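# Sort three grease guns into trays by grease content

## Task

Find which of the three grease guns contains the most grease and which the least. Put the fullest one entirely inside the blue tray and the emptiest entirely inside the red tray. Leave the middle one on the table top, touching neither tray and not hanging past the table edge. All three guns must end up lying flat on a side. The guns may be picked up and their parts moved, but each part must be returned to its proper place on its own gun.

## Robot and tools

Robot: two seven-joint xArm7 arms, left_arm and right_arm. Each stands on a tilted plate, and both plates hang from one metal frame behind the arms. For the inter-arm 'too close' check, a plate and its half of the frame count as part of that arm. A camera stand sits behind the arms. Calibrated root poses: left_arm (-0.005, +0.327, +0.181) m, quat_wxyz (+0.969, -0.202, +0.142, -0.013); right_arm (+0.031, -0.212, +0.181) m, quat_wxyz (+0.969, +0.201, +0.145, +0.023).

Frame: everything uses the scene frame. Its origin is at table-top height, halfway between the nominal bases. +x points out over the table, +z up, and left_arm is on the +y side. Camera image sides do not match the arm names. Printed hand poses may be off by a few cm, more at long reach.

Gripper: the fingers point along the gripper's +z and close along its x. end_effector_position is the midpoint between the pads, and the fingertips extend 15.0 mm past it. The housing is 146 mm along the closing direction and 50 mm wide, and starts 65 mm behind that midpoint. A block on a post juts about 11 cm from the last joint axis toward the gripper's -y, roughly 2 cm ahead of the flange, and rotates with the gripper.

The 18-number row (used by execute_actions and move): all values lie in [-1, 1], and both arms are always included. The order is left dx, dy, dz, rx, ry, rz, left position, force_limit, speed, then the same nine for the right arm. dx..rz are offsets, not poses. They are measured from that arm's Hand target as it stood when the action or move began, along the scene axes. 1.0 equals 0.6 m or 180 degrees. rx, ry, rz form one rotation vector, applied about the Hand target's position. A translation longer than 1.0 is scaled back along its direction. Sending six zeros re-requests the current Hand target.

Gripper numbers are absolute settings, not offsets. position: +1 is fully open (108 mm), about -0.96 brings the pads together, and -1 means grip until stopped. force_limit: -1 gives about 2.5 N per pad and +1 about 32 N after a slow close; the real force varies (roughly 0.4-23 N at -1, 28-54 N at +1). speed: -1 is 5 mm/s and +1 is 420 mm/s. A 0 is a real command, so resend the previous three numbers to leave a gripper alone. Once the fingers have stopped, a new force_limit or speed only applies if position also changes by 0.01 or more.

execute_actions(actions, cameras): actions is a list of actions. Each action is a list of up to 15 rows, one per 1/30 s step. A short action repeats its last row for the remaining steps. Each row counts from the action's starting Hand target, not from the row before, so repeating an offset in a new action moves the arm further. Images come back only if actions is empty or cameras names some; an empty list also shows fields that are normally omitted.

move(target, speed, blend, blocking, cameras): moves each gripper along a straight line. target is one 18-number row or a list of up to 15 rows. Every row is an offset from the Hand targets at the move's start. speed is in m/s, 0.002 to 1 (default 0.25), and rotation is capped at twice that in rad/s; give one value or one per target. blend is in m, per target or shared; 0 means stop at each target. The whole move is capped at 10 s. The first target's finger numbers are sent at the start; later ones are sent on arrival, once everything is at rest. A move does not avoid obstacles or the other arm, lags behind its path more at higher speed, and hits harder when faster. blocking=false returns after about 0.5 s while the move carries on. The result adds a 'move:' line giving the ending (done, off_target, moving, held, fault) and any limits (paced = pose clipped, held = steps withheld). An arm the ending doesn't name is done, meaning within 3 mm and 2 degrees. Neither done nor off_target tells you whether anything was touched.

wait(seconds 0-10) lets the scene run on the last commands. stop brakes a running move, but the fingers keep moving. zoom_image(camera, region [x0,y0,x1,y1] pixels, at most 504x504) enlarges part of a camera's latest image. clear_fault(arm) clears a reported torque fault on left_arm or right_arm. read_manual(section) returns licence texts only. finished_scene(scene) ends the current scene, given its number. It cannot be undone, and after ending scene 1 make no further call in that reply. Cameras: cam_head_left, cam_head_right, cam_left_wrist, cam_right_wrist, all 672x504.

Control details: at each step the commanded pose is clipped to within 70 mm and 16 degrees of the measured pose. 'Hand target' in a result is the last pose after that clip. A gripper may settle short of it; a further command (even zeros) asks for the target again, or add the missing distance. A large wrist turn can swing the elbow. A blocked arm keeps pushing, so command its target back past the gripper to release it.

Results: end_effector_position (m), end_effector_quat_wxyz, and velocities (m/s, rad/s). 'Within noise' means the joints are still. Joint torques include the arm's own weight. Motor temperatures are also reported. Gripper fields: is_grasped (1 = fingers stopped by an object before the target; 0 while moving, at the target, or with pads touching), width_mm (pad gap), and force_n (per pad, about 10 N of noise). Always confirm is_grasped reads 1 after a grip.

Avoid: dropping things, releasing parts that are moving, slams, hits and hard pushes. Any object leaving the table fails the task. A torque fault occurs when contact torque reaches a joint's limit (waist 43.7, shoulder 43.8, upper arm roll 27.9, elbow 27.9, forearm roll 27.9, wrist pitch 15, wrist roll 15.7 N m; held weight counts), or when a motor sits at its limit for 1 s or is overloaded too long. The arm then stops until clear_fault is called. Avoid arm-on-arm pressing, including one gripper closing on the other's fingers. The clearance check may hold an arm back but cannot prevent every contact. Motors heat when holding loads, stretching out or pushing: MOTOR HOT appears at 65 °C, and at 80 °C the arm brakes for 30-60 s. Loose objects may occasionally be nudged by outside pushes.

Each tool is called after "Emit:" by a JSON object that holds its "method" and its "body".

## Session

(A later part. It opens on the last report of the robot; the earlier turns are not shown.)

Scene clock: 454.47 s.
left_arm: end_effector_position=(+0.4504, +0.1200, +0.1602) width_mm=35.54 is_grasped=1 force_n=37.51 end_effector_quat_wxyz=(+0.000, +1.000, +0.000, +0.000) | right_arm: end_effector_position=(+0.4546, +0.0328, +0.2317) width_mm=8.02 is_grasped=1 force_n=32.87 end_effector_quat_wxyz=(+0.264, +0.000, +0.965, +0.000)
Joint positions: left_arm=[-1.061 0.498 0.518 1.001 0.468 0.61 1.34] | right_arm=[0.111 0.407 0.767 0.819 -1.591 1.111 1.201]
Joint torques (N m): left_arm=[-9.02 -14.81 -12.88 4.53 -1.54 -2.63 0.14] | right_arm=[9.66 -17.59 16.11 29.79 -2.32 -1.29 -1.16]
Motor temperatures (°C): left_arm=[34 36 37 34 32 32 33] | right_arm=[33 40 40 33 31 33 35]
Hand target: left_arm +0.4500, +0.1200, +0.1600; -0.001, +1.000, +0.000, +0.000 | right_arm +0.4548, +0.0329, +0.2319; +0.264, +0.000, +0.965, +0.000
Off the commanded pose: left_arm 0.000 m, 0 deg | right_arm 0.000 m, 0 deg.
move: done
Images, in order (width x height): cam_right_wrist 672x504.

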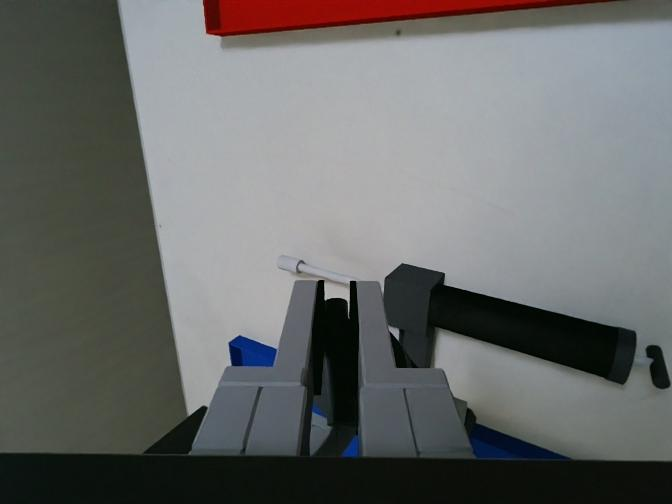

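Emit:
{"method": "move", "body": {"target": [0,0,0,0,0,0,-1,0.6,-0.6, 0,-0.1365,0.0956,0,0,0,-1,0.3,-0.6], "speed": 0.06, "blocking": false}}

Emit:
{"method": "wait", "body": {"seconds": 0.1}}

Emit:
{"method": "wait", "body": {"seconds": 0.1}}

Emit:
{"method": "wait", "body": {"seconds": 0.1}}

Emit:
{"method": "wait", "body": {"seconds": 0.1}}

Emit:
{"method": "wait", "body": {"seconds": 0.1}}

Emit:
{"method": "wait", "body": {"seconds": 0.1}}

Emit:
{"method": "wait", "body": {"seconds": 0.1}}

Emit:
{"method": "wait", "body": {"seconds": 0.1}}

Emit:
{"method": "wait", "body": {"seconds": 0.1}}

Emit:
{"method": "wait", "body": {"seconds": 1.0, "cameras": ["cam_left_wrist","cam_right_wrist"]}}

Scene clock: 464.13 s.
left_arm: end_effector_position=(+0.4498, +0.1200, +0.1598) width_mm=35.54 is_grasped=1 force_n=40.39 end_effector_quat_wxyz=(-0.001, +1.000, +0.000, -0.001) | right_arm: end_effector_position=(+0.4549, +0.0134, +0.2455) width_mm=8.02 is_grasped=1 force_n=31.44 end_effector_quat_wxyz=(+0.264, +0.000, +0.964, -0.001) end_effector_velocity=(+0.000, -0.050, +0.034) end_effector_angular_velocity=(-0.002, +0.000, -0.002)
Joint positions: left_arm=[-1.061 0.499 0.517 1 0.468 0.611 1.34] | right_arm=[0.067 0.301 0.791 0.765 -1.542 1.055 1.166]
Joint velocities: left_arm=[within noise] | right_arm=[-0.112 -0.281 0.055 -0.137 0.136 -0.158 -0.102]
Joint torques (N m): left_arm=[-18.76 -23.74 -12.75 8.77 2.39 0.37 2.46] | right_arm=[1.35 -20.91 12.82 16.86 0.64 -0.37 -1.51]
Hand target: left_arm +0.4500, +0.1200, +0.1600; -0.001, +1.000, +0.000, +0.000 | right_arm +0.4548, +0.0090, +0.2486; +0.264, +0.000, +0.965, +0.000
Tool commands: left_gripper/position=-1.0 left_gripper/force_limit=+0.6 left_gripper/speed=-0.6 right_gripper/position=-1.0 right_gripper/force_limit=+0.3 right_gripper/speed=-0.6
Off the commanded pose: left_arm 0.000 m, 0 deg | right_arm 0.076 m, 0 deg.
move: running

Scene clock: 464.23 s.
left_arm: end_effector_position=(+0.4498, +0.1200, +0.1598) width_mm=35.54 is_grasped=1 force_n=39.71 end_effector_quat_wxyz=(-0.001, +1.000, +0.000, -0.001) | right_arm: end_effector_position=(+0.4549, +0.0085, +0.2488) width_mm=8.02 is_grasped=1 force_n=30.98 end_effector_quat_wxyz=(+0.264, +0.001, +0.964, -0.001) end_effector_velocity=(+0.000, -0.048, +0.033) end_effector_angular_velocity=(-0.001, +0.001, +0.000)
Joint positions: left_arm=[-1.061 0.499 0.517 1 0.468 0.611 1.34] | right_arm=[0.056 0.273 0.796 0.751 -1.528 1.039 1.156]
Joint velocities: left_arm=[within noise] | right_arm=[-0.108 -0.282 0.05 -0.132 0.14 -0.164 -0.108]
Joint torques (N m): left_arm=[-18.96 -26.17 -11.88 9.51 2.48 0.33 2.62] | right_arm=[1.63 -21.35 12.11 16.49 0.93 -0.86 -1.32]
Hand target: left_arm +0.4500, +0.1200, +0.1600; -0.001, +1.000, +0.000, +0.000 | right_arm +0.4548, +0.0041, +0.2520; +0.264, +0.000, +0.965, +0.000
Tool commands: left_gripper/position=-1.0 left_gripper/force_limit=+0.6 left_gripper/speed=-0.6 right_gripper/position=-1.0 right_gripper/force_limit=+0.3 right_gripper/speed=-0.6
Off the commanded pose: left_arm 0.000 m, 0 deg | right_arm 0.070 m, 0 deg.
earlier move: running
wait: 0.10 s; no rest

Scene clock: 464.33 s.
left_arm: end_effector_position=(+0.4499, +0.1200, +0.1599) width_mm=35.54 is_grasped=1 force_n=38.90 end_effector_quat_wxyz=(-0.001, +1.000, +0.000, -0.001) | right_arm: end_effector_position=(+0.4549, +0.0037, +0.2522) width_mm=8.02 is_grasped=1 force_n=30.64 end_effector_quat_wxyz=(+0.264, +0.001, +0.964, -0.001) end_effector_velocity=(+0.000, -0.049, +0.033) end_effector_angular_velocity=(-0.002, +0.001, +0.001)
Joint positions: left_arm=[-1.061 0.499 0.517 1 0.468 0.611 1.34] | right_arm=[0.045 0.244 0.801 0.738 -1.513 1.023 1.144]
Joint velocities: left_arm=[within noise] | right_arm=[-0.106 -0.29 0.045 -0.133 0.148 -0.174 -0.118]
Joint torques (N m): left_arm=[-18.23 -27.26 -10.6 10.32 2.31 0.3 2.6] | right_arm=[1.63 -20.2 11.98 16.27 1.38 -0.8 -1.82]
Hand target: left_arm +0.4500, +0.1200, +0.1600; -0.001, +1.000, +0.000, +0.000 | right_arm +0.4548, -0.0008, +0.2554; +0.264, +0.000, +0.965, +0.000
Tool commands: left_gripper/position=-1.0 left_gripper/force_limit=+0.6 left_gripper/speed=-0.6 right_gripper/position=-1.0 right_gripper/force_limit=+0.3 right_gripper/speed=-0.6
Off the commanded pose: left_arm 0.000 m, 0 deg | right_arm 0.064 m, 0 deg.
earlier move: running
wait: 0.10 s; no rest

Scene clock: 464.43 s.
left_arm: end_effector_position=(+0.4499, +0.1200, +0.1599) width_mm=35.54 is_grasped=1 force_n=38.22 end_effector_quat_wxyz=(-0.001, +1.000, +0.000, -0.001) | right_arm: end_effector_position=(+0.4549, -0.0012, +0.2556) width_mm=8.02 is_grasped=1 force_n=30.38 end_effector_quat_wxyz=(+0.264, +0.001, +0.964, -0.001) end_effector_velocity=(+0.000, -0.049, +0.036) end_effector_angular_velocity=(+0.002, -0.001, +0.000)
Joint positions: left_arm=[-1.061 0.499 0.517 1 0.468 0.611 1.34] | right_arm=[0.035 0.214 0.806 0.725 -1.498 1.005 1.132]
Joint velocities: left_arm=[within noise] | right_arm=[-0.104 -0.305 0.043 -0.133 0.158 -0.186 -0.126]
Joint torques (N m): left_arm=[-17.89 -28.87 -9.92 10.61 2.65 -0.04 2.4] | right_arm=[1.38 -20.02 11.49 16.46 1.17 -0.84 -1.59]
Hand target: left_arm +0.4500, +0.1200, +0.1600; -0.001, +1.000, +0.000, +0.000 | right_arm +0.4548, -0.0057, +0.2588; +0.264, +0.000, +0.965, +0.000
Tool commands: left_gripper/position=-1.0 left_gripper/force_limit=+0.6 left_gripper/speed=-0.6 right_gripper/position=-1.0 right_gripper/force_limit=+0.3 right_gripper/speed=-0.6
Off the commanded pose: left_arm 0.000 m, 0 deg | right_arm 0.058 m, 0 deg.
earlier move: running
wait: 0.10 s; no rest

Scene clock: 464.53 s.
left_arm: end_effector_position=(+0.4499, +0.1200, +0.1599) width_mm=35.54 is_grasped=1 force_n=37.56 end_effector_quat_wxyz=(-0.001, +1.000, +0.000, -0.001) | right_arm: end_effector_position=(+0.4549, -0.0060, +0.2590) width_mm=8.02 is_grasped=1 force_n=30.06 end_effector_quat_wxyz=(+0.264, +0.001, +0.964, -0.001) end_effector_velocity=(-0.001, -0.048, +0.033) end_effector_angular_velocity=(+0.000, +0.001, +0.000)
Joint positions: left_arm=[-1.061 0.499 0.517 1 0.468 0.611 1.34] | right_arm=[0.025 0.184 0.809 0.712 -1.482 0.986 1.12]
Joint velocities: left_arm=[within noise] | right_arm=[-0.096 -0.301 0.034 -0.129 0.161 -0.187 -0.131]
Joint torques (N m): left_arm=[-17.69 -30.03 -9.04 11 2.79 0.11 2.31] | right_arm=[1.49 -20.03 11.49 15.87 1.58 -1.02 -1.91]
Hand target: left_arm +0.4500, +0.1200, +0.1600; -0.001, +1.000, +0.000, +0.000 | right_arm +0.4548, -0.0105, +0.2623; +0.264, +0.000, +0.965, +0.000
Tool commands: left_gripper/position=-1.0 left_gripper/force_limit=+0.6 left_gripper/speed=-0.6 right_gripper/position=-1.0 right_gripper/force_limit=+0.3 right_gripper/speed=-0.6
Off the commanded pose: left_arm 0.000 m, 0 deg | right_arm 0.053 m, 0 deg.
earlier move: running
wait: 0.10 s; no rest

Scene clock: 464.63 s.
left_arm: end_effector_position=(+0.4499, +0.1200, +0.1599) width_mm=35.54 is_grasped=1 force_n=36.92 end_effector_quat_wxyz=(-0.001, +1.000, +0.000, -0.001) | right_arm: end_effector_position=(+0.4549, -0.0109, +0.2624) width_mm=8.02 is_grasped=1 force_n=29.82 end_effector_quat_wxyz=(+0.264, +0.001, +0.964, -0.001) end_effector_velocity=(+0.000, -0.049, +0.033) end_effector_angular_velocity=(-0.002, +0.001, -0.001)
Joint positions: left_arm=[-1.061 0.499 0.517 1.001 0.468 0.611 1.34] | right_arm=[0.015 0.153 0.812 0.699 -1.466 0.967 1.106]
Joint velocities: left_arm=[within noise] | right_arm=[-0.092 -0.313 0.024 -0.13 0.171 -0.196 -0.143]
Joint torques (N m): left_arm=[-17.38 -30.16 -8.02 10.92 2.86 0.11 2.29] | right_arm=[1.63 -18.76 11.25 15.66 1.45 -1.26 -1.49]
Hand target: left_arm +0.4500, +0.1200, +0.1600; -0.001, +1.000, +0.000, +0.000 | right_arm +0.4548, -0.0154, +0.2657; +0.264, +0.000, +0.965, +0.000
Tool commands: left_gripper/position=-1.0 left_gripper/force_limit=+0.6 left_gripper/speed=-0.6 right_gripper/position=-1.0 right_gripper/force_limit=+0.3 right_gripper/speed=-0.6
Off the commanded pose: left_arm 0.000 m, 0 deg | right_arm 0.047 m, 0 deg.
earlier move: running
wait: 0.10 s; no rest

Scene clock: 464.73 s.
left_arm: end_effector_position=(+0.4500, +0.1200, +0.1599) width_mm=35.54 is_grasped=1 force_n=36.27 end_effector_quat_wxyz=(-0.001, +1.000, +0.000, -0.001) | right_arm: end_effector_position=(+0.4549, -0.0158, +0.2659) width_mm=8.02 is_grasped=1 force_n=29.68 end_effector_quat_wxyz=(+0.264, +0.001, +0.964, -0.001) end_effector_velocity=(+0.000, -0.050, +0.035) end_effector_angular_velocity=(-0.001, -0.001, +0.000)
Joint positions: left_arm=[-1.061 0.499 0.517 1.001 0.468 0.611 1.34] | right_arm=[0.006 0.121 0.814 0.685 -1.448 0.946 1.091]
Joint velocities: left_arm=[within noise] | right_arm=[-0.086 -0.326 0.015 -0.132 0.182 -0.207 -0.155]
Joint torques (N m): left_arm=[-16.96 -30.63 -7.37 11.17 2.55 0.1 2.32] | right_arm=[2.22 -18.33 10.64 15.76 1.56 -1.04 -1.83]
Hand target: left_arm +0.4500, +0.1200, +0.1600; -0.001, +1.000, +0.000, +0.000 | right_arm +0.4548, -0.0203, +0.2691; +0.264, +0.000, +0.965, +0.000
Tool commands: left_gripper/position=-1.0 left_gripper/force_limit=+0.6 left_gripper/speed=-0.6 right_gripper/position=-1.0 right_gripper/force_limit=+0.3 right_gripper/speed=-0.6
Off the commanded pose: left_arm 0.000 m, 0 deg | right_arm 0.041 m, 0 deg.
earlier move: running
wait: 0.10 s; no rest

Scene clock: 464.83 s.
left_arm: end_effector_position=(+0.4500, +0.1200, +0.1600) width_mm=35.54 is_grasped=1 force_n=35.70 end_effector_quat_wxyz=(-0.001, +1.000, +0.000, -0.001) | right_arm: end_effector_position=(+0.4549, -0.0207, +0.2693) width_mm=8.02 is_grasped=1 force_n=29.45 end_effector_quat_wxyz=(+0.264, +0.001, +0.964, -0.001) end_effector_velocity=(-0.001, -0.048, +0.034) end_effector_angular_velocity=(+0.001, +0.000, +0.003)
Joint positions: left_arm=[-1.061 0.499 0.517 1.001 0.468 0.611 1.34] | right_arm=[-0.002 0.089 0.815 0.673 -1.429 0.926 1.075]
Joint velocities: left_arm=[within noise] | right_arm=[-0.076 -0.327 0.004 -0.13 0.188 -0.213 -0.166]
Joint torques (N m): left_arm=[-16.9 -30.48 -6.54 11.54 2.51 -0.08 2.13] | right_arm=[0.68 -18.54 10.79 15.22 1.95 -1.08 -1.79]
Hand target: left_arm +0.4500, +0.1200, +0.1600; -0.001, +1.000, +0.000, +0.000 | right_arm +0.4548, -0.0252, +0.2725; +0.264, +0.000, +0.965, +0.000
Tool commands: left_gripper/position=-1.0 left_gripper/force_limit=+0.6 left_gripper/speed=-0.6 right_gripper/position=-1.0 right_gripper/force_limit=+0.3 right_gripper/speed=-0.6
Off the commanded pose: left_arm 0.000 m, 0 deg | right_arm 0.035 m, 0 deg.
earlier move: running
wait: 0.10 s; no rest

Scene clock: 464.93 s.
left_arm: end_effector_position=(+0.4500, +0.1200, +0.1600) width_mm=35.54 is_grasped=1 force_n=35.09 end_effector_quat_wxyz=(-0.001, +1.000, +0.000, -0.001) | right_arm: end_effector_position=(+0.4549, -0.0255, +0.2728) width_mm=8.02 is_grasped=1 force_n=29.38 end_effector_quat_wxyz=(+0.264, +0.001, +0.964, -0.001) end_effector_velocity=(+0.000, -0.047, +0.035) end_effector_angular_velocity=(+0.002, -0.004, +0.001)
Joint positions: left_arm=[-1.061 0.499 0.517 1.001 0.468 0.611 1.34] | right_arm=[-0.009 0.056 0.815 0.66 -1.41 0.904 1.058]
Joint velocities: left_arm=[within noise] | right_arm=[-0.065 -0.329 -0.003 -0.126 0.194 -0.21 -0.171]
Joint torques (N m): left_arm=[-16.25 -30.92 -5.87 11.48 2.73 -0.2 2.25] | right_arm=[1.49 -18.43 5.66 15.73 1.57 -1 -1.78]
Hand target: left_arm +0.4500, +0.1200, +0.1600; -0.001, +1.000, +0.000, +0.000 | right_arm +0.4548, -0.0301, +0.2760; +0.264, +0.000, +0.965, +0.000
Tool commands: left_gripper/position=-1.0 left_gripper/force_limit=+0.6 left_gripper/speed=-0.6 right_gripper/position=-1.0 right_gripper/force_limit=+0.3 right_gripper/speed=-0.6
Off the commanded pose: left_arm 0.000 m, 0 deg | right_arm 0.029 m, 0 deg.
earlier move: running
wait: 0.10 s; no rest

Scene clock: 465.03 s.
left_arm: end_effector_position=(+0.4500, +0.1200, +0.1600) width_mm=35.54 is_grasped=1 force_n=34.32 end_effector_quat_wxyz=(-0.001, +1.000, +0.000, +0.000) | right_arm: end_effector_position=(+0.4549, -0.0303, +0.2762) width_mm=8.02 is_grasped=1 force_n=29.20 end_effector_quat_wxyz=(+0.264, +0.001, +0.964, -0.001) end_effector_velocity=(-0.002, -0.045, +0.033) end_effector_angular_velocity=(+0.013, +0.007, +0.008)
Joint positions: left_arm=[-1.061 0.499 0.517 1.001 0.468 0.611 1.34] | right_arm=[-0.015 0.022 0.814 0.647 -1.39 0.883 1.04]
Joint velocities: left_arm=[within noise] | right_arm=[-0.055 -0.329 -0.022 -0.127 0.202 -0.231 -0.185]
Joint torques (N m): left_arm=[-15.86 -29.39 -4.88 11.46 2.72 -0.04 2.14] | right_arm=[1.42 -20.03 4.46 15.13 2.22 0.57 -1.76]
Hand target: left_arm +0.4500, +0.1200, +0.1600; -0.001, +1.000, +0.000, +0.000 | right_arm +0.4548, -0.0350, +0.2794; +0.264, +0.000, +0.965, +0.000
Tool commands: left_gripper/position=-1.0 left_gripper/force_limit=+0.6 left_gripper/speed=-0.6 right_gripper/position=-1.0 right_gripper/force_limit=+0.3 right_gripper/speed=-0.6
Off the commanded pose: left_arm 0.000 m, 0 deg | right_arm 0.023 m, 0 deg.
earlier move: running
wait: 0.10 s; no rest

Scene clock: 465.63 s.
left_arm: end_effector_position=(+0.4500, +0.1201, +0.1599) width_mm=35.53 is_grasped=1 force_n=24.97 end_effector_quat_wxyz=(-0.001, +1.000, +0.000, -0.001) | right_arm: end_effector_position=(+0.4548, -0.0491, +0.2892) width_mm=0.00 is_grasped=0 force_n=26.96 end_effector_quat_wxyz=(+0.264, +0.000, +0.965, +0.000)
Joint positions: left_arm=[-1.061 0.499 0.518 1.001 0.468 0.611 1.341] | right_arm=[-0.025 -0.107 0.794 0.598 -1.305 0.799 0.958]
Joint torques (N m): left_arm=[-5.53 -22.99 -4.8 13.92 -2.86 -6.23 0.7] | right_arm=[6.42 -13 4.49 16.1 1.68 -2.43 -1.43]
Hand target: left_arm +0.4500, +0.1200, +0.1600; -0.001, +1.000, +0.000, +0.000 | right_arm +0.4548, -0.0490, +0.2892; +0.264, +0.000, +0.965, +0.000
Tool commands: left_gripper/position=-1.0 left_gripper/force_limit=+0.6 left_gripper/speed=-0.6 right_gripper/position=-1.0 right_gripper/force_limit=+0.3 right_gripper/speed=-0.6
Off the commanded pose: left_arm 0.000 m, 0 deg | right_arm 0.000 m, 0 deg.
earlier move: done
wait: 0.60 of 1 s (the move ended)
Images, in order (width x height): cam_left_wrist 672x504, cam_right_wrist 672x504.

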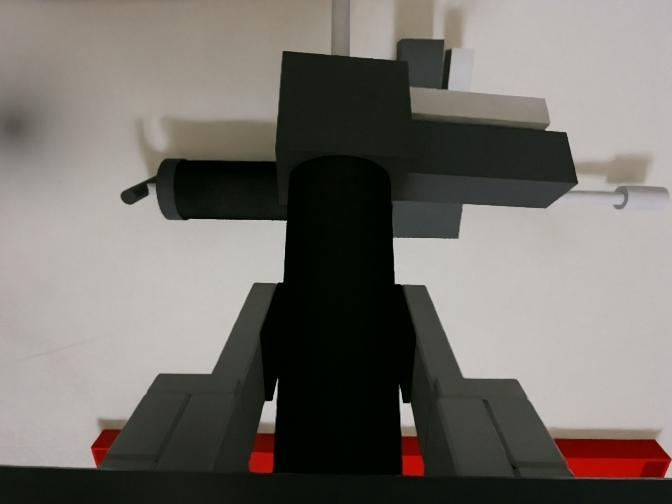

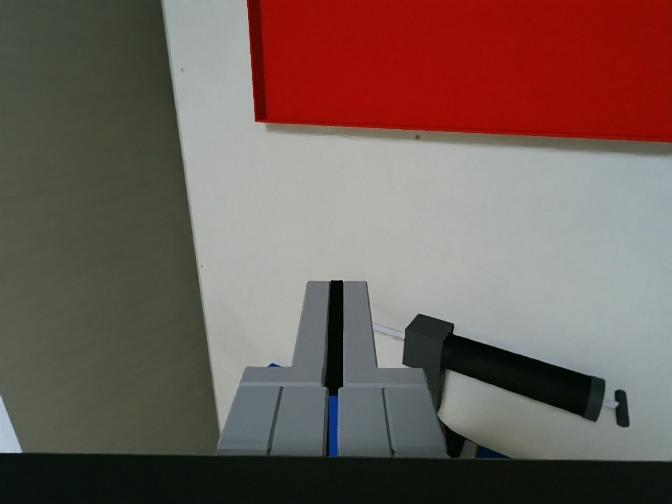

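Emit:
{"method": "move", "body": {"target": [[0,0,0,0,0,0,-1,0.6,-0.6, 0,0,0,0,0,0,0.2,0.5,-0.3],[0,0,0,0,0,0,-1,0.6,-0.6, 0,0.025,-0.0167,0,0,0,0.2,0.5,-0.3]], "speed": 0.12, "cameras": ["cam_right_wrist"]}}

Scene clock: 504.97 s.
left_arm: end_effector_position=(+0.4500, +0.1200, +0.1600) width_mm=35.53 is_grasped=1 force_n=25.03 end_effector_quat_wxyz=(-0.001, +1.000, +0.000, +0.000) | right_arm: end_effector_position=(+0.4548, -0.0341, +0.2792) width_mm=64.00 is_grasped=0 force_n=0.00 end_effector_quat_wxyz=(+0.264, +0.000, +0.965, +0.000)
Joint positions: left_arm=[-1.061 0.499 0.518 1.001 0.468 0.61 1.341] | right_arm=[-0.022 -0.005 0.815 0.637 -1.371 0.864 1.023]
Joint torques (N m): left_arm=[-6.66 -23.75 -10.79 13.91 -2.67 -6.44 -1.39] | right_arm=[18.2 -7.94 11.42 24.57 -1.96 0.12 1.07]
Hand target: left_arm +0.4500, +0.1200, +0.1600; -0.001, +1.000, +0.000, +0.000 | right_arm +0.4548, -0.0340, +0.2792; +0.264, +0.000, +0.965, +0.000
Off the commanded pose: left_arm 0.000 m, 0 deg | right_arm 0.000 m, 0 deg.
move: done
Images, in order (width x height): cam_right_wrist 672x504.

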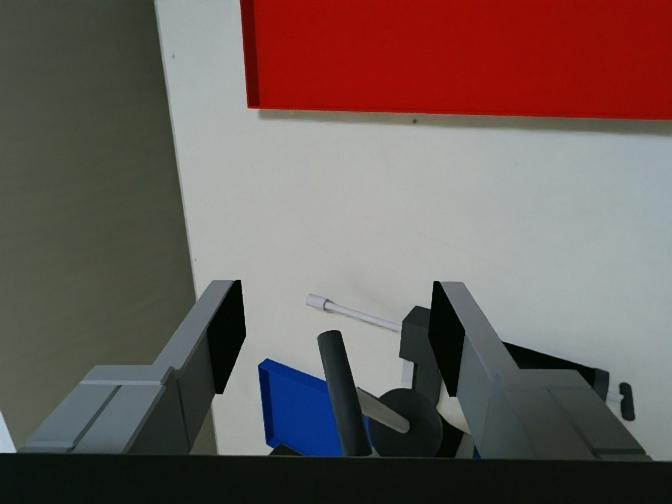

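Emit:
{"method": "zoom_image", "body": {"camera": "cam_right_wrist", "region": [230, 270, 482, 459]}}

Scaled by 2.000 from the camera's 672x504 image, which has a finer 960x720 frame.

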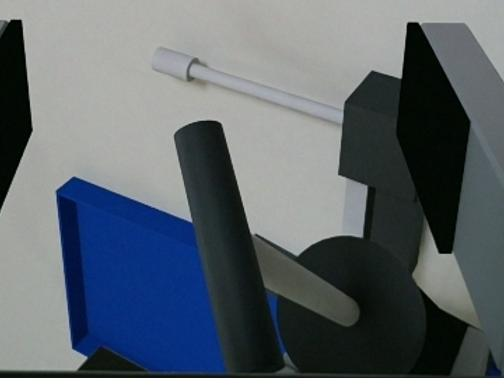

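Emit:
{"method": "move", "body": {"target": [0,0,0,0,0,0,-1,0.6,-0.6, -0.004,0.045,-0.005,0,0,0,0.2,0.5,-0.3], "speed": 0.12, "cameras": ["cam_right_wrist"]}}

Scene clock: 554.13 s.
left_arm: end_effector_position=(+0.4500, +0.1200, +0.1600) width_mm=35.53 is_grasped=1 force_n=25.03 end_effector_quat_wxyz=(-0.001, +1.000, +0.000, +0.000) | right_arm: end_effector_position=(+0.4524, -0.0071, +0.2762) width_mm=64.00 is_grasped=0 force_n=0.00 end_effector_quat_wxyz=(+0.264, +0.000, +0.965, +0.000)
Joint positions: left_arm=[-1.061 0.499 0.518 1.001 0.468 0.61 1.341] | right_arm=[0.018 0.127 0.838 0.706 -1.414 0.973 1.076]
Joint torques (N m): left_arm=[-7.34 -24.98 -10.42 13.52 -2.29 -6.44 -1.38] | right_arm=[19.29 -8.9 13.19 23.61 -2.12 0.22 1]
Hand target: left_arm +0.4500, +0.1200, +0.1600; -0.001, +1.000, +0.000, +0.000 | right_arm +0.4524, -0.0070, +0.2762; +0.264, +0.000, +0.965, +0.000
Off the commanded pose: left_arm 0.000 m, 0 deg | right_arm 0.000 m, 0 deg.
move: done
Images, in order (width x height): cam_right_wrist 672x504.

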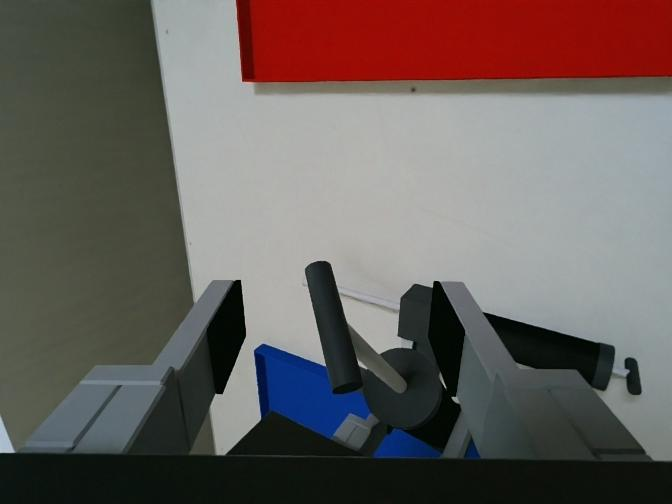

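Emit:
{"method": "move", "body": {"target": [0,0,0,0,0,0,-0.98,1.0,-0.6, 0,0,0,0,0,0,-1,0.3,-0.6], "speed": 0.1, "cameras": ["cam_left_wrist","cam_right_wrist"]}}

Scene clock: 569.67 s.
left_arm: end_effector_position=(+0.4501, +0.1200, +0.1600) width_mm=35.36 is_grasped=1 force_n=35.45 end_effector_quat_wxyz=(-0.001, +1.000, +0.000, +0.000) | right_arm: end_effector_position=(+0.4524, -0.0070, +0.2762) width_mm=13.46 is_grasped=1 force_n=30.46 end_effector_quat_wxyz=(+0.264, +0.000, +0.965, +0.000)
Joint positions: left_arm=[-1.061 0.499 0.518 1.001 0.468 0.61 1.34] | right_arm=[0.018 0.128 0.838 0.706 -1.414 0.973 1.076]
Joint torques (N m): left_arm=[-7.74 -26.78 -11.11 10.34 -1.15 -5.26 -0.41] | right_arm=[18.52 -11.16 13 23.62 -1.89 -0.16 1.01]
Hand target: left_arm +0.4500, +0.1200, +0.1600; -0.001, +1.000, +0.000, +0.000 | right_arm +0.4524, -0.0070, +0.2762; +0.264, +0.000, +0.965, +0.000
Off the commanded pose: left_arm 0.000 m, 0 deg | right_arm 0.000 m, 0 deg.
move: done
Images, in order (width x height): cam_left_wrist 672x504, cam_right_wrist 672x504.

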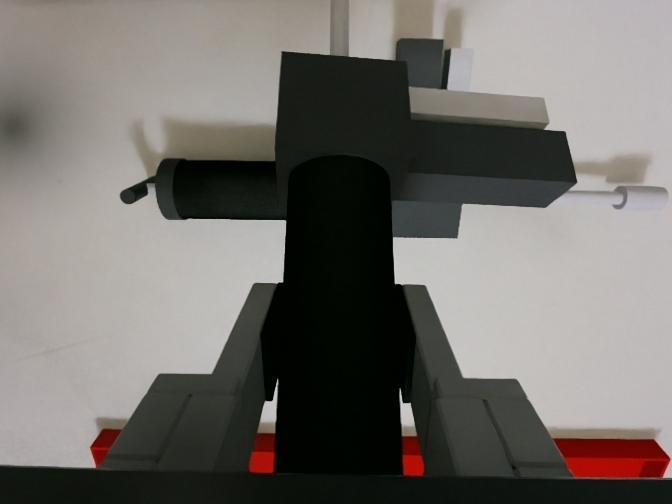

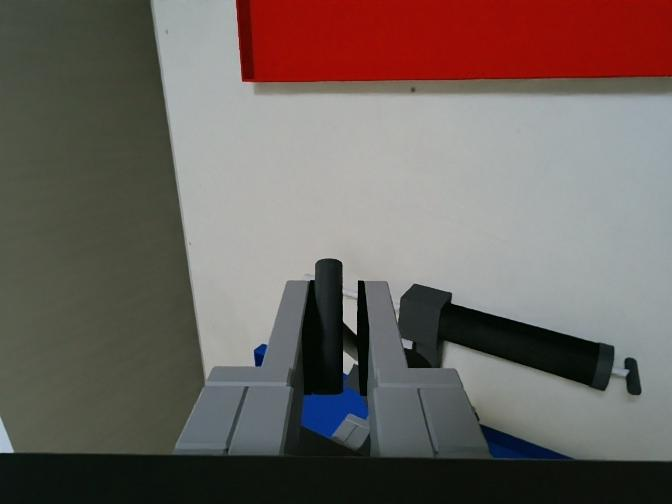

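Emit:
{"method": "move", "body": {"target": [[0,0,0,0,0,0,-0.98,1.0,-0.6, 0,0,0,0,0,0,0.2,0.5,-0.3],[0,0,0,0,0,0,-0.98,1.0,-0.6, 0,0,0,0,0.17,0,0.2,0.5,-0.3],[0,0,0,0,0,0,-0.98,1.0,-0.6, 0,0,0,0,0.17,0,-1,0.3,-0.6]], "speed": 0.25, "cameras": ["cam_right_wrist"]}}

Scene clock: 580.03 s.
left_arm: end_effector_position=(+0.4500, +0.1200, +0.1600) width_mm=35.36 is_grasped=1 force_n=34.09 end_effector_quat_wxyz=(-0.001, +1.000, +0.000, +0.000) | right_arm: end_effector_position=(+0.4524, -0.0070, +0.2762) width_mm=8.30 is_grasped=1 force_n=38.02 end_effector_quat_wxyz=(+0.000, +0.000, +1.000, +0.000)
Joint positions: left_arm=[-1.061 0.499 0.518 1.001 0.468 0.61 1.34] | right_arm=[-0.078 0.245 0.851 0.976 -0.794 1.071 0.515]
Joint torques (N m): left_arm=[-6.46 -26.92 -6.45 13.62 2.46 -6.05 -1.31] | right_arm=[8.96 -11.75 12.44 22.05 -0.07 -0.49 -1.32]
Hand target: left_arm +0.4500, +0.1200, +0.1600; -0.001, +1.000, +0.000, +0.000 | right_arm +0.4524, -0.0070, +0.2762; +0.000, +0.000, +1.000, +0.000
Off the commanded pose: left_arm 0.000 m, 0 deg | right_arm 0.000 m, 0 deg.
move: done
Images, in order (width x height): cam_right_wrist 672x504.

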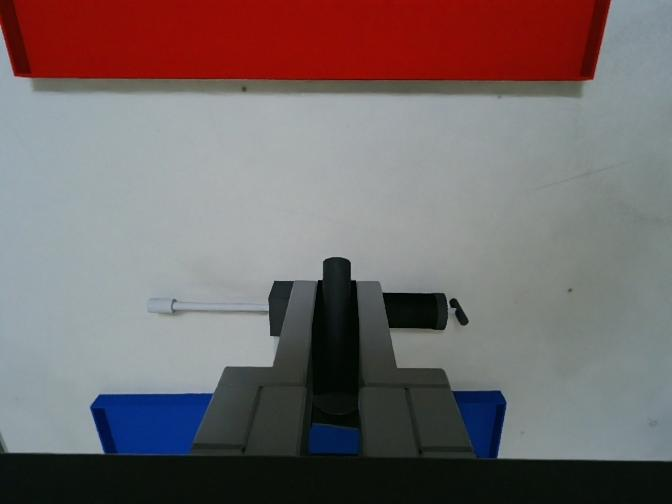

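Emit:
{"method": "move", "body": {"target": [0,0,0,0,0,0,-0.98,1.0,-0.6, 0,-0.037,0.0335,0,0,0,-1,0.3,-0.6], "speed": 0.04, "blocking": false}}

Emit:
{"method": "wait", "body": {"seconds": 0.1}}

Emit:
{"method": "wait", "body": {"seconds": 0.1}}

Emit:
{"method": "wait", "body": {"seconds": 1.0, "cameras": ["cam_left_wrist","cam_right_wrist"]}}

Scene clock: 585.70 s.
left_arm: end_effector_position=(+0.4502, +0.1195, +0.1603) width_mm=35.36 is_grasped=1 force_n=33.86 end_effector_quat_wxyz=(+0.000, +1.000, +0.000, +0.000) | right_arm: end_effector_position=(+0.4524, -0.0190, +0.2870) width_mm=8.30 is_grasped=1 force_n=38.20 end_effector_quat_wxyz=(+0.000, +0.000, +1.000, -0.001) end_effector_velocity=(+0.000, -0.030, +0.027) end_effector_angular_velocity=(+0.000, +0.000, +0.000)
Joint positions: left_arm=[-1.061 0.498 0.517 1.001 0.468 0.609 1.34] | right_arm=[-0.107 0.177 0.867 0.952 -0.738 1.064 0.465]
Joint velocities: left_arm=[within noise] | right_arm=[-0.069 -0.174 0.034 -0.057 0.148 -0.019 -0.134]
Joint torques (N m): left_arm=[0.2 -12.07 11.93 1.5 3.61 8.91 -0.83] | right_arm=[2.91 -25.25 13.4 20.28 1.64 0.38 -1.5]
Hand target: left_arm +0.4500, +0.1200, +0.1600; -0.001, +1.000, +0.000, +0.000 | right_arm +0.4524, -0.0216, +0.2894; +0.000, +0.000, +1.000, +0.000
Tool commands: left_gripper/position=-0.98 left_gripper/force_limit=+1.0 left_gripper/speed=-0.6 right_gripper/position=-1.0 right_gripper/force_limit=+0.3 right_gripper/speed=-0.6
Off the commanded pose: left_arm 0.001 m, 0 deg | right_arm 0.014 m, 0 deg.
move: running

Scene clock: 585.80 s.
left_arm: end_effector_position=(+0.4502, +0.1196, +0.1602) width_mm=35.36 is_grasped=1 force_n=33.84 end_effector_quat_wxyz=(+0.000, +1.000, +0.000, +0.000) | right_arm: end_effector_position=(+0.4524, -0.0219, +0.2897) width_mm=8.30 is_grasped=1 force_n=38.20 end_effector_quat_wxyz=(+0.000, +0.000, +1.000, -0.001) end_effector_velocity=(+0.000, -0.029, +0.027) end_effector_angular_velocity=(-0.001, -0.001, -0.002)
Joint positions: left_arm=[-1.061 0.498 0.517 1.001 0.468 0.609 1.34] | right_arm=[-0.113 0.16 0.87 0.947 -0.723 1.063 0.452]
Joint velocities: left_arm=[within noise] | right_arm=[-0.064 -0.173 0.031 -0.054 0.147 -0.017 -0.133]
Joint torques (N m): left_arm=[1.06 -11.15 11.85 1.31 2.65 8.74 -0.55] | right_arm=[2.13 -25.25 12.93 20.62 1.39 0.53 -1.68]
Hand target: left_arm +0.4500, +0.1200, +0.1600; -0.001, +1.000, +0.000, +0.000 | right_arm +0.4524, -0.0246, +0.2921; +0.000, +0.000, +1.000, +0.000
Tool commands: left_gripper/position=-0.98 left_gripper/force_limit=+1.0 left_gripper/speed=-0.6 right_gripper/position=-1.0 right_gripper/force_limit=+0.3 right_gripper/speed=-0.6
Off the commanded pose: left_arm 0.001 m, 0 deg | right_arm 0.010 m, 0 deg.
earlier move: running
wait: 0.10 s; no rest

Scene clock: 585.90 s.
left_arm: end_effector_position=(+0.4502, +0.1197, +0.1601) width_mm=35.36 is_grasped=1 force_n=33.84 end_effector_quat_wxyz=(+0.000, +1.000, +0.000, +0.000) | right_arm: end_effector_position=(+0.4524, -0.0249, +0.2924) width_mm=8.30 is_grasped=1 force_n=38.21 end_effector_quat_wxyz=(+0.000, +0.000, +1.000, -0.001) end_effector_velocity=(-0.001, -0.029, +0.027) end_effector_angular_velocity=(+0.000, +0.000, +0.000)
Joint positions: left_arm=[-1.061 0.499 0.517 1.001 0.468 0.609 1.34] | right_arm=[-0.12 0.142 0.873 0.942 -0.708 1.061 0.438]
Joint velocities: left_arm=[within noise] | right_arm=[-0.062 -0.176 0.028 -0.054 0.153 -0.017 -0.139]
Joint torques (N m): left_arm=[2.13 -11.06 12.32 0.98 1.24 8.85 -0.4] | right_arm=[1.71 -25.55 12.23 21.12 1.35 0.63 -1.88]
Hand target: left_arm +0.4500, +0.1200, +0.1600; -0.001, +1.000, +0.000, +0.000 | right_arm +0.4524, -0.0275, +0.2947; +0.000, +0.000, +1.000, +0.000
Tool commands: left_gripper/position=-0.98 left_gripper/force_limit=+1.0 left_gripper/speed=-0.6 right_gripper/position=-1.0 right_gripper/force_limit=+0.3 right_gripper/speed=-0.6
Off the commanded pose: left_arm 0.000 m, 0 deg | right_arm 0.006 m, 0 deg.
earlier move: running
wait: 0.10 s; no rest

Scene clock: 586.23 s.
left_arm: end_effector_position=(+0.4501, +0.1197, +0.1601) width_mm=35.36 is_grasped=1 force_n=33.79 end_effector_quat_wxyz=(+0.000, +1.000, +0.000, +0.000) | right_arm: end_effector_position=(+0.4524, -0.0292, +0.2963) width_mm=8.30 is_grasped=1 force_n=39.42 end_effector_quat_wxyz=(+0.000, +0.000, +1.000, +0.000)
Joint positions: left_arm=[-1.061 0.499 0.517 1.001 0.468 0.609 1.34] | right_arm=[-0.129 0.116 0.876 0.933 -0.685 1.058 0.416]
Joint torques (N m): left_arm=[2.57 -9.62 12.91 0.18 -1.74 8.89 0.21] | right_arm=[1.39 -24.88 11.08 23.04 0.99 1.16 -1.56]
Hand target: left_arm +0.4500, +0.1200, +0.1600; -0.001, +1.000, +0.000, +0.000 | right_arm +0.4524, -0.0292, +0.2963; +0.000, +0.000, +1.000, +0.000
Tool commands: left_gripper/position=-0.98 left_gripper/force_limit=+1.0 left_gripper/speed=-0.6 right_gripper/position=-1.0 right_gripper/force_limit=+0.3 right_gripper/speed=-0.6
Off the commanded pose: left_arm 0.000 m, 0 deg | right_arm 0.000 m, 0 deg.
earlier move: done
wait: 0.33 of 1 s (the move ended)
Images, in order (width x height): cam_left_wrist 672x504, cam_right_wrist 672x504.

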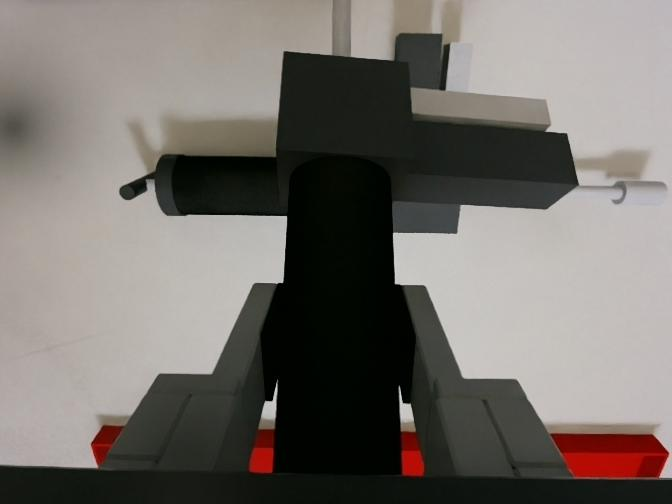

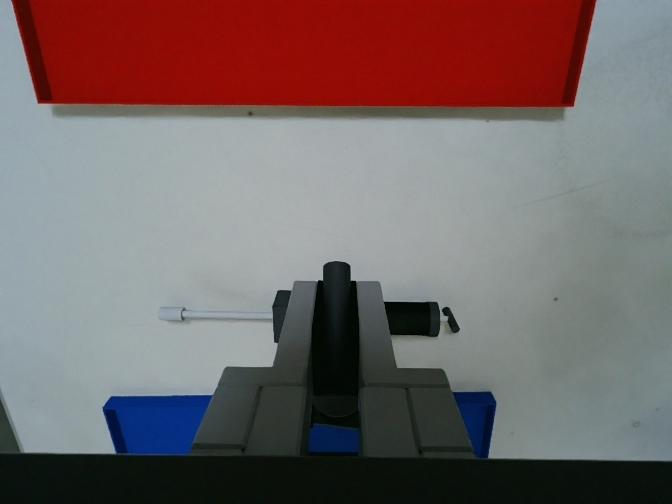

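Emit:
{"method": "move", "body": {"target": [[0,0,0,0,0,0,-0.98,1.0,-0.6, 0,0,0,0,0,0,0.0,0.5,-0.3],[0,0,0,0,0,0,-0.98,1.0,-0.6, 0,-0.01,0.01,0,0,0,0.0,0.5,-0.3],[0,0,0,0,0,0,-0.98,1.0,-0.6, 0,-0.01,0.01,0,0,0,-1,0.3,-0.6],[0,0,0,0,0,0,-0.98,1.0,-0.6, 0,0.1138,-0.1015,0,0,0,-1,0.3,-0.6]], "speed": [0.1,0.1,0.1,0.07], "cameras": ["cam_left_wrist","cam_right_wrist"]}}

Scene clock: 633.83 s.
left_arm: end_effector_position=(+0.4499, +0.1213, +0.1593) width_mm=35.36 is_grasped=1 force_n=35.81 end_effector_quat_wxyz=(-0.002, +1.000, +0.001, -0.001) | right_arm: end_effector_position=(+0.4524, +0.0388, +0.2353) width_mm=0.00 is_grasped=0 force_n=32.41 end_effector_quat_wxyz=(+0.000, +0.000, +1.000, -0.001)
Joint positions: left_arm=[-1.06 0.499 0.519 1 0.468 0.612 1.34] | right_arm=[0.035 0.479 0.779 1.084 -0.966 1.099 0.66]
Joint torques (N m): left_arm=[-32.52 -42.65 -30.36 25.59 -1.45 -15.48 -0.15] | right_arm=[33.45 -3.53 21.59 19.67 -1.31 -8.29 1.06]
Hand target: left_arm +0.4500, +0.1200, +0.1600; -0.001, +1.000, +0.000, +0.000 | right_arm +0.4524, +0.0390, +0.2354; +0.000, +0.000, +1.000, +0.000
Off the commanded pose: left_arm 0.001 m, 0 deg | right_arm 0.000 m, 0 deg.
move: done
Images, in order (width x height): cam_left_wrist 672x504, cam_right_wrist 672x504.

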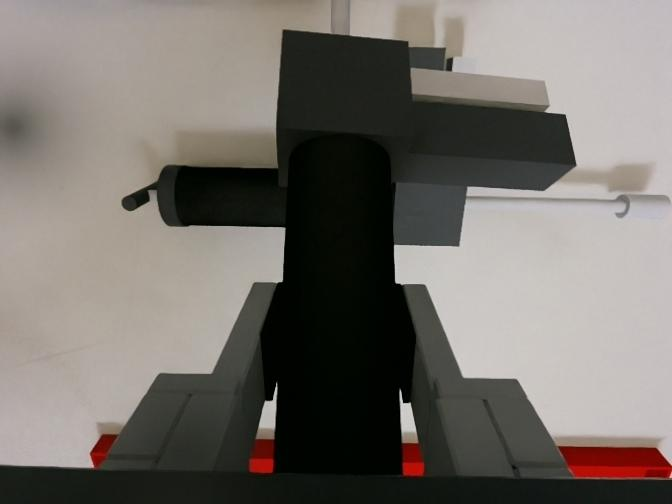

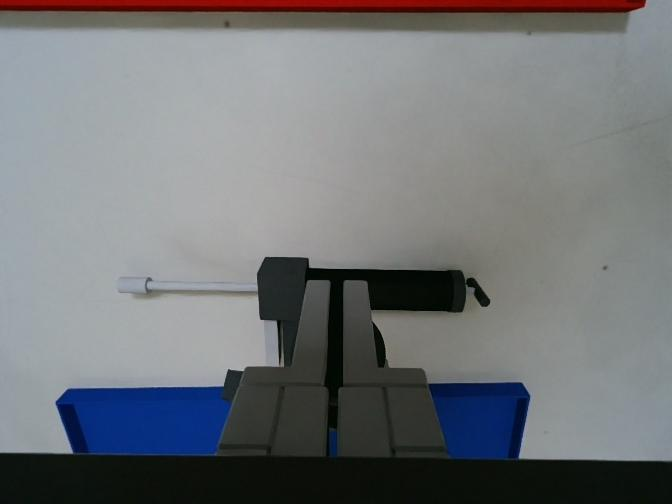

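Emit:
{"method": "move", "body": {"target": [0,0,0,0,0,0,-0.98,1.0,-0.6, 0,-0.05,0.045,0,0,0,-1,0.3,-0.6], "speed": 0.15, "cameras": ["cam_right_wrist"]}}

Scene clock: 639.10 s.
left_arm: end_effector_position=(+0.4500, +0.1200, +0.1600) width_mm=35.36 is_grasped=1 force_n=35.05 end_effector_quat_wxyz=(-0.001, +1.000, +0.000, +0.000) | right_arm: end_effector_position=(+0.4524, +0.0090, +0.2624) width_mm=0.00 is_grasped=0 force_n=32.77 end_effector_quat_wxyz=(+0.000, +0.000, +1.000, +0.000)
Joint positions: left_arm=[-1.061 0.499 0.518 1.001 0.467 0.61 1.341] | right_arm=[-0.044 0.333 0.834 1.012 -0.863 1.085 0.575]
Joint torques (N m): left_arm=[-5.84 -22.41 -3.18 10.69 -3.17 -0.52 1.31] | right_arm=[7.41 -18.67 16.86 12.7 1.61 -2.74 -1.53]
Hand target: left_arm +0.4500, +0.1200, +0.1600; -0.001, +1.000, +0.000, +0.000 | right_arm +0.4524, +0.0090, +0.2624; +0.000, +0.000, +1.000, +0.000
Off the commanded pose: left_arm 0.000 m, 0 deg | right_arm 0.000 m, 0 deg.
move: done
Images, in order (width x height): cam_right_wrist 672x504.

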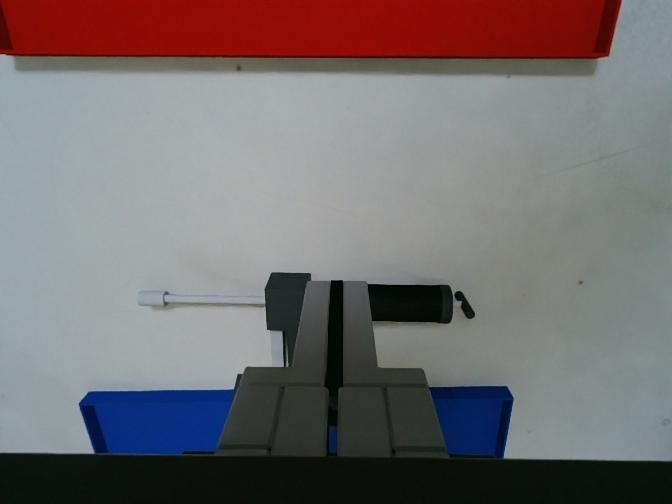

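Emit:
{"method": "move", "body": {"target": [0,0,0,0,0,0,-0.98,1.0,-0.6, 0,-0.01,0,0,0,0,0.2,0.5,-0.3], "speed": 0.15, "cameras": ["cam_right_wrist"]}}

Scene clock: 643.47 s.
left_arm: end_effector_position=(+0.4500, +0.1200, +0.1600) width_mm=35.36 is_grasped=1 force_n=35.06 end_effector_quat_wxyz=(-0.001, +1.000, +0.000, +0.000) | right_arm: end_effector_position=(+0.4524, +0.0030, +0.2624) width_mm=64.00 is_grasped=0 force_n=0.00 end_effector_quat_wxyz=(+0.000, +0.000, +1.000, +0.000)
Joint positions: left_arm=[-1.061 0.499 0.518 1.001 0.467 0.61 1.341] | right_arm=[-0.061 0.311 0.838 0.995 -0.852 1.073 0.562]
Joint torques (N m): left_arm=[-5.78 -22.34 -3.25 10.92 -3.21 -0.24 1.45] | right_arm=[7.27 -18.01 16.68 13.14 1.56 -2.67 -1.46]
Hand target: left_arm +0.4500, +0.1200, +0.1600; -0.001, +1.000, +0.000, +0.000 | right_arm +0.4524, +0.0030, +0.2624; +0.000, +0.000, +1.000, +0.000
Off the commanded pose: left_arm 0.000 m, 0 deg | right_arm 0.000 m, 0 deg.
move: done
Images, in order (width x height): cam_right_wrist 672x504.

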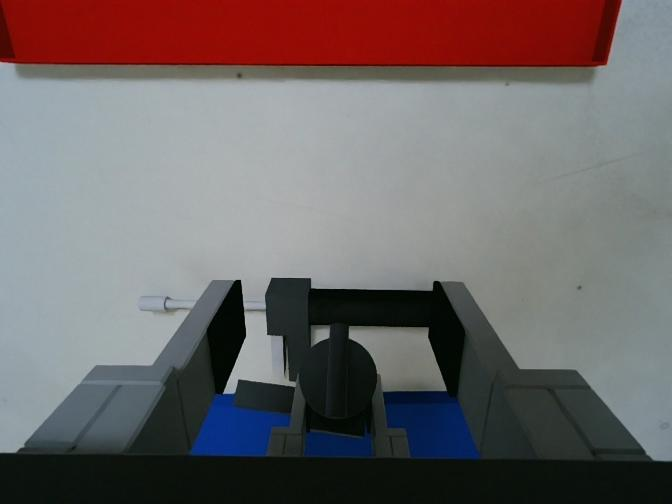

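Emit:
{"method": "zoom_image", "body": {"camera": "cam_right_wrist", "region": [270, 300, 406, 436]}}

Scaled by 3.706 from the camera's 672x504 image, which has a finer 960x720 frame.

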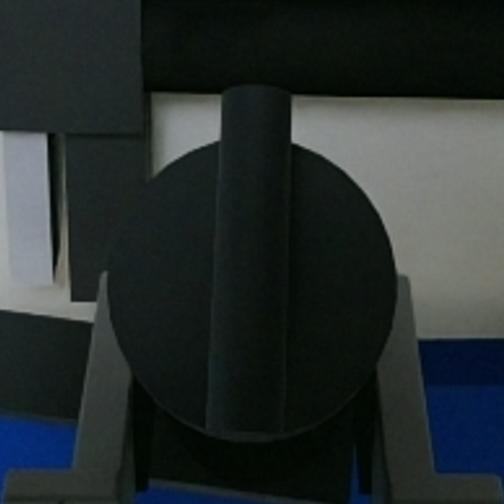

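Emit:
{"method": "move", "body": {"target": [[0,0,0.2,0,0,0,-0.98,1.0,-0.6, 0,-0.2,0,0,0,0,0.2,0.5,-0.3],[0.15,0.3125,0.2,0,0,0.492,-0.98,1.0,-0.6, -0.02,0.045,0,0,0,0.5,0.5,0.5,-0.3]], "speed": [0.25,0.4], "blend": [0.02,0], "cameras": ["all"]}}

Scene clock: 692.53 s.
left_arm: end_effector_position=(+0.5400, +0.3075, +0.2799) width_mm=35.36 is_grasped=1 force_n=34.97 end_effector_quat_wxyz=(+0.000, +0.716, +0.698, -0.001) | right_arm: end_effector_position=(+0.4404, +0.0300, +0.2624) width_mm=80.49 is_grasped=0 force_n=0.00 end_effector_quat_wxyz=(+0.000, +0.707, -0.707, +0.000)
Joint positions: left_arm=[-1.093 0.02 0.766 1.051 0.572 0.975 0.144] | right_arm=[-0.048 0.416 0.899 1.041 -0.923 1.136 -0.915]
Joint torques (N m): left_arm=[-3.31 -17.58 -8.42 15.46 2.87 -3.01 -1.34] | right_arm=[21.83 -12.39 13.81 21.15 -1.73 -0.37 -1.48]
Hand target: left_arm +0.5400, +0.3075, +0.2800; +0.000, +0.716, +0.698, -0.001 | right_arm +0.4404, +0.0300, +0.2624; +0.000, +0.707, -0.707, +0.000
Off the commanded pose: left_arm 0.000 m, 0 deg | right_arm 0.000 m, 0 deg.
move: done

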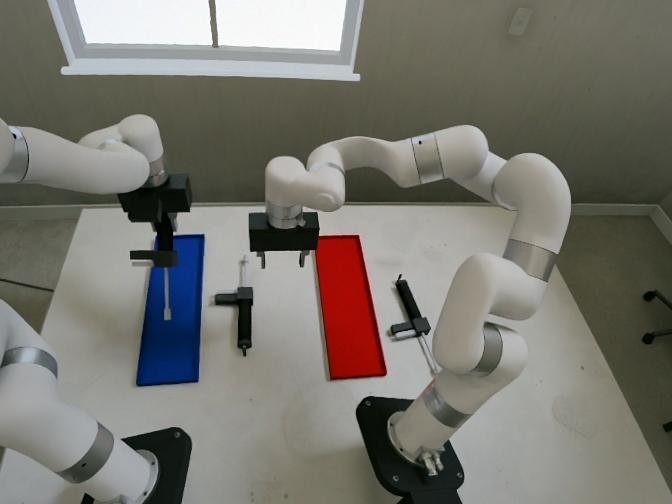

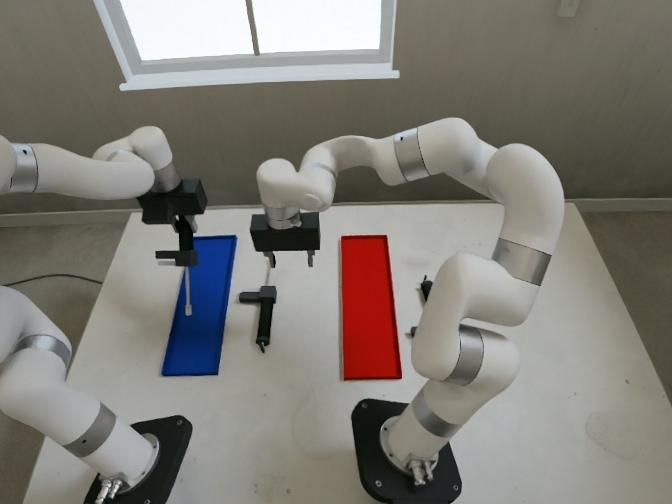

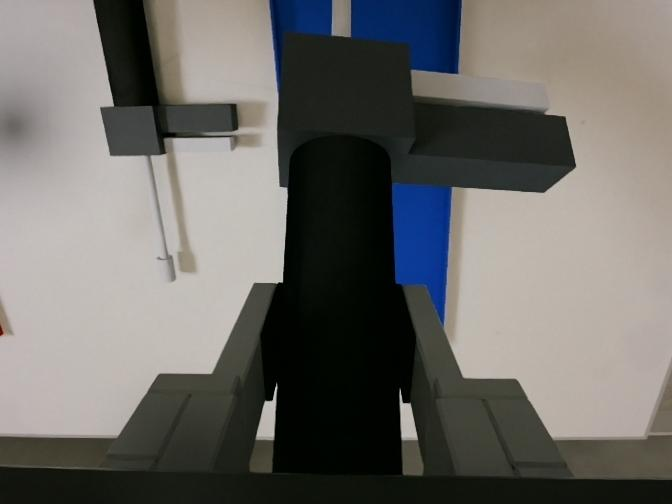

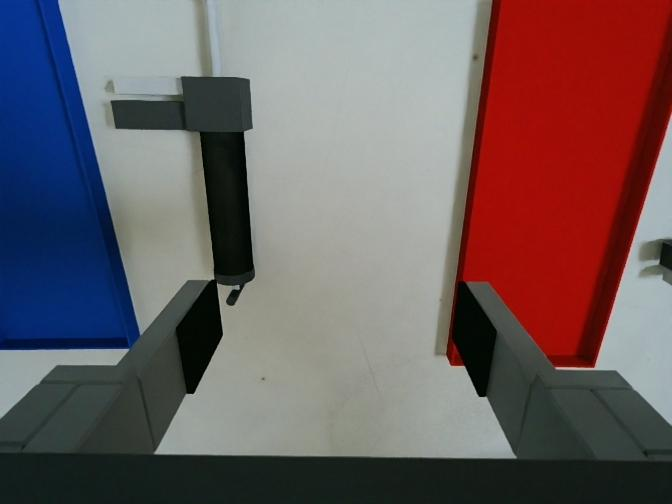

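Emit:
{"method": "move", "body": {"target": [[0,0,-0.157,0,0,0,-0.98,1.0,-0.6, 0,0,0,0,0,0,0.5,0.5,-0.3],[0,0,-0.4233,0,0,0,-0.98,1.0,-0.6, 0,0,0,0,0,0,0.5,0.5,-0.3],[0,0,-0.4233,0,0,0,0.0,0.5,-0.5, 0,0,0,0,0,0,0.5,0.5,-0.3]], "speed": [0.25,0.1,0.1], "blend": [0.02,0,0], "cameras": ["cam_left_wrist","cam_head_left"]}}

Scene clock: 717.63 s.
left_arm: end_effector_position=(+0.5400, +0.3077, +0.0259) width_mm=52.99 is_grasped=0 force_n=0.00 end_effector_quat_wxyz=(+0.000, +0.716, +0.698, -0.001) | right_arm: end_effector_position=(+0.4404, +0.0300, +0.2624) width_mm=80.49 is_grasped=0 force_n=0.00 end_effector_quat_wxyz=(+0.000, +0.707, -0.707, +0.000)
Joint positions: left_arm=[-0.659 0.682 0.637 1.063 0.249 0.277 0.371] | right_arm=[-0.048 0.416 0.899 1.041 -0.923 1.136 -0.915]
Joint torques (N m): left_arm=[-15.68 -31.79 0.71 9.41 0.73 -2.37 0.76] | right_arm=[15.46 -13.55 13.61 20.91 -0.62 -0.69 -0.86]
Hand target: left_arm +0.5400, +0.3075, +0.0260; +0.000, +0.716, +0.698, -0.001 | right_arm +0.4404, +0.0300, +0.2624; +0.000, +0.707, -0.707, +0.000
Off the commanded pose: left_arm 0.000 m, 0 deg | right_arm 0.000 m, 0 deg.
move: done
Images, in order (width x height): cam_head_left 672x504, cam_left_wrist 672x504.

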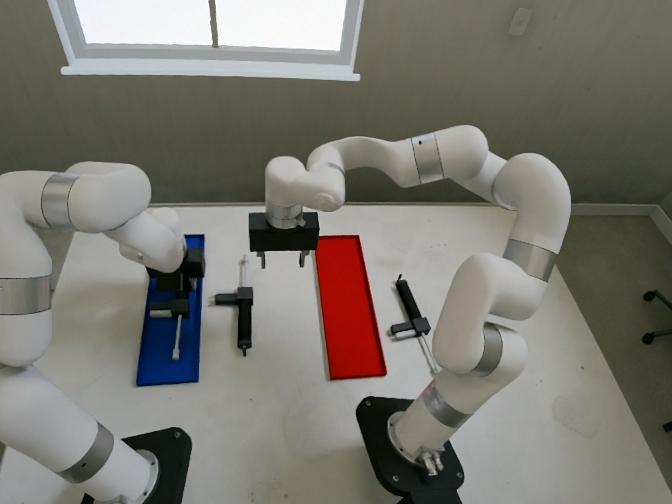

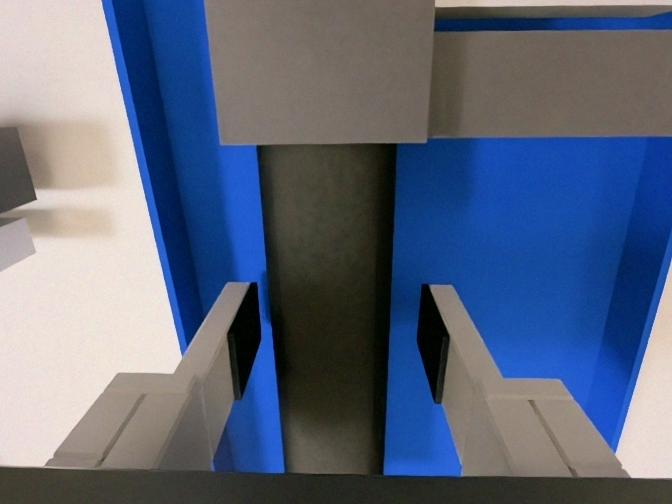

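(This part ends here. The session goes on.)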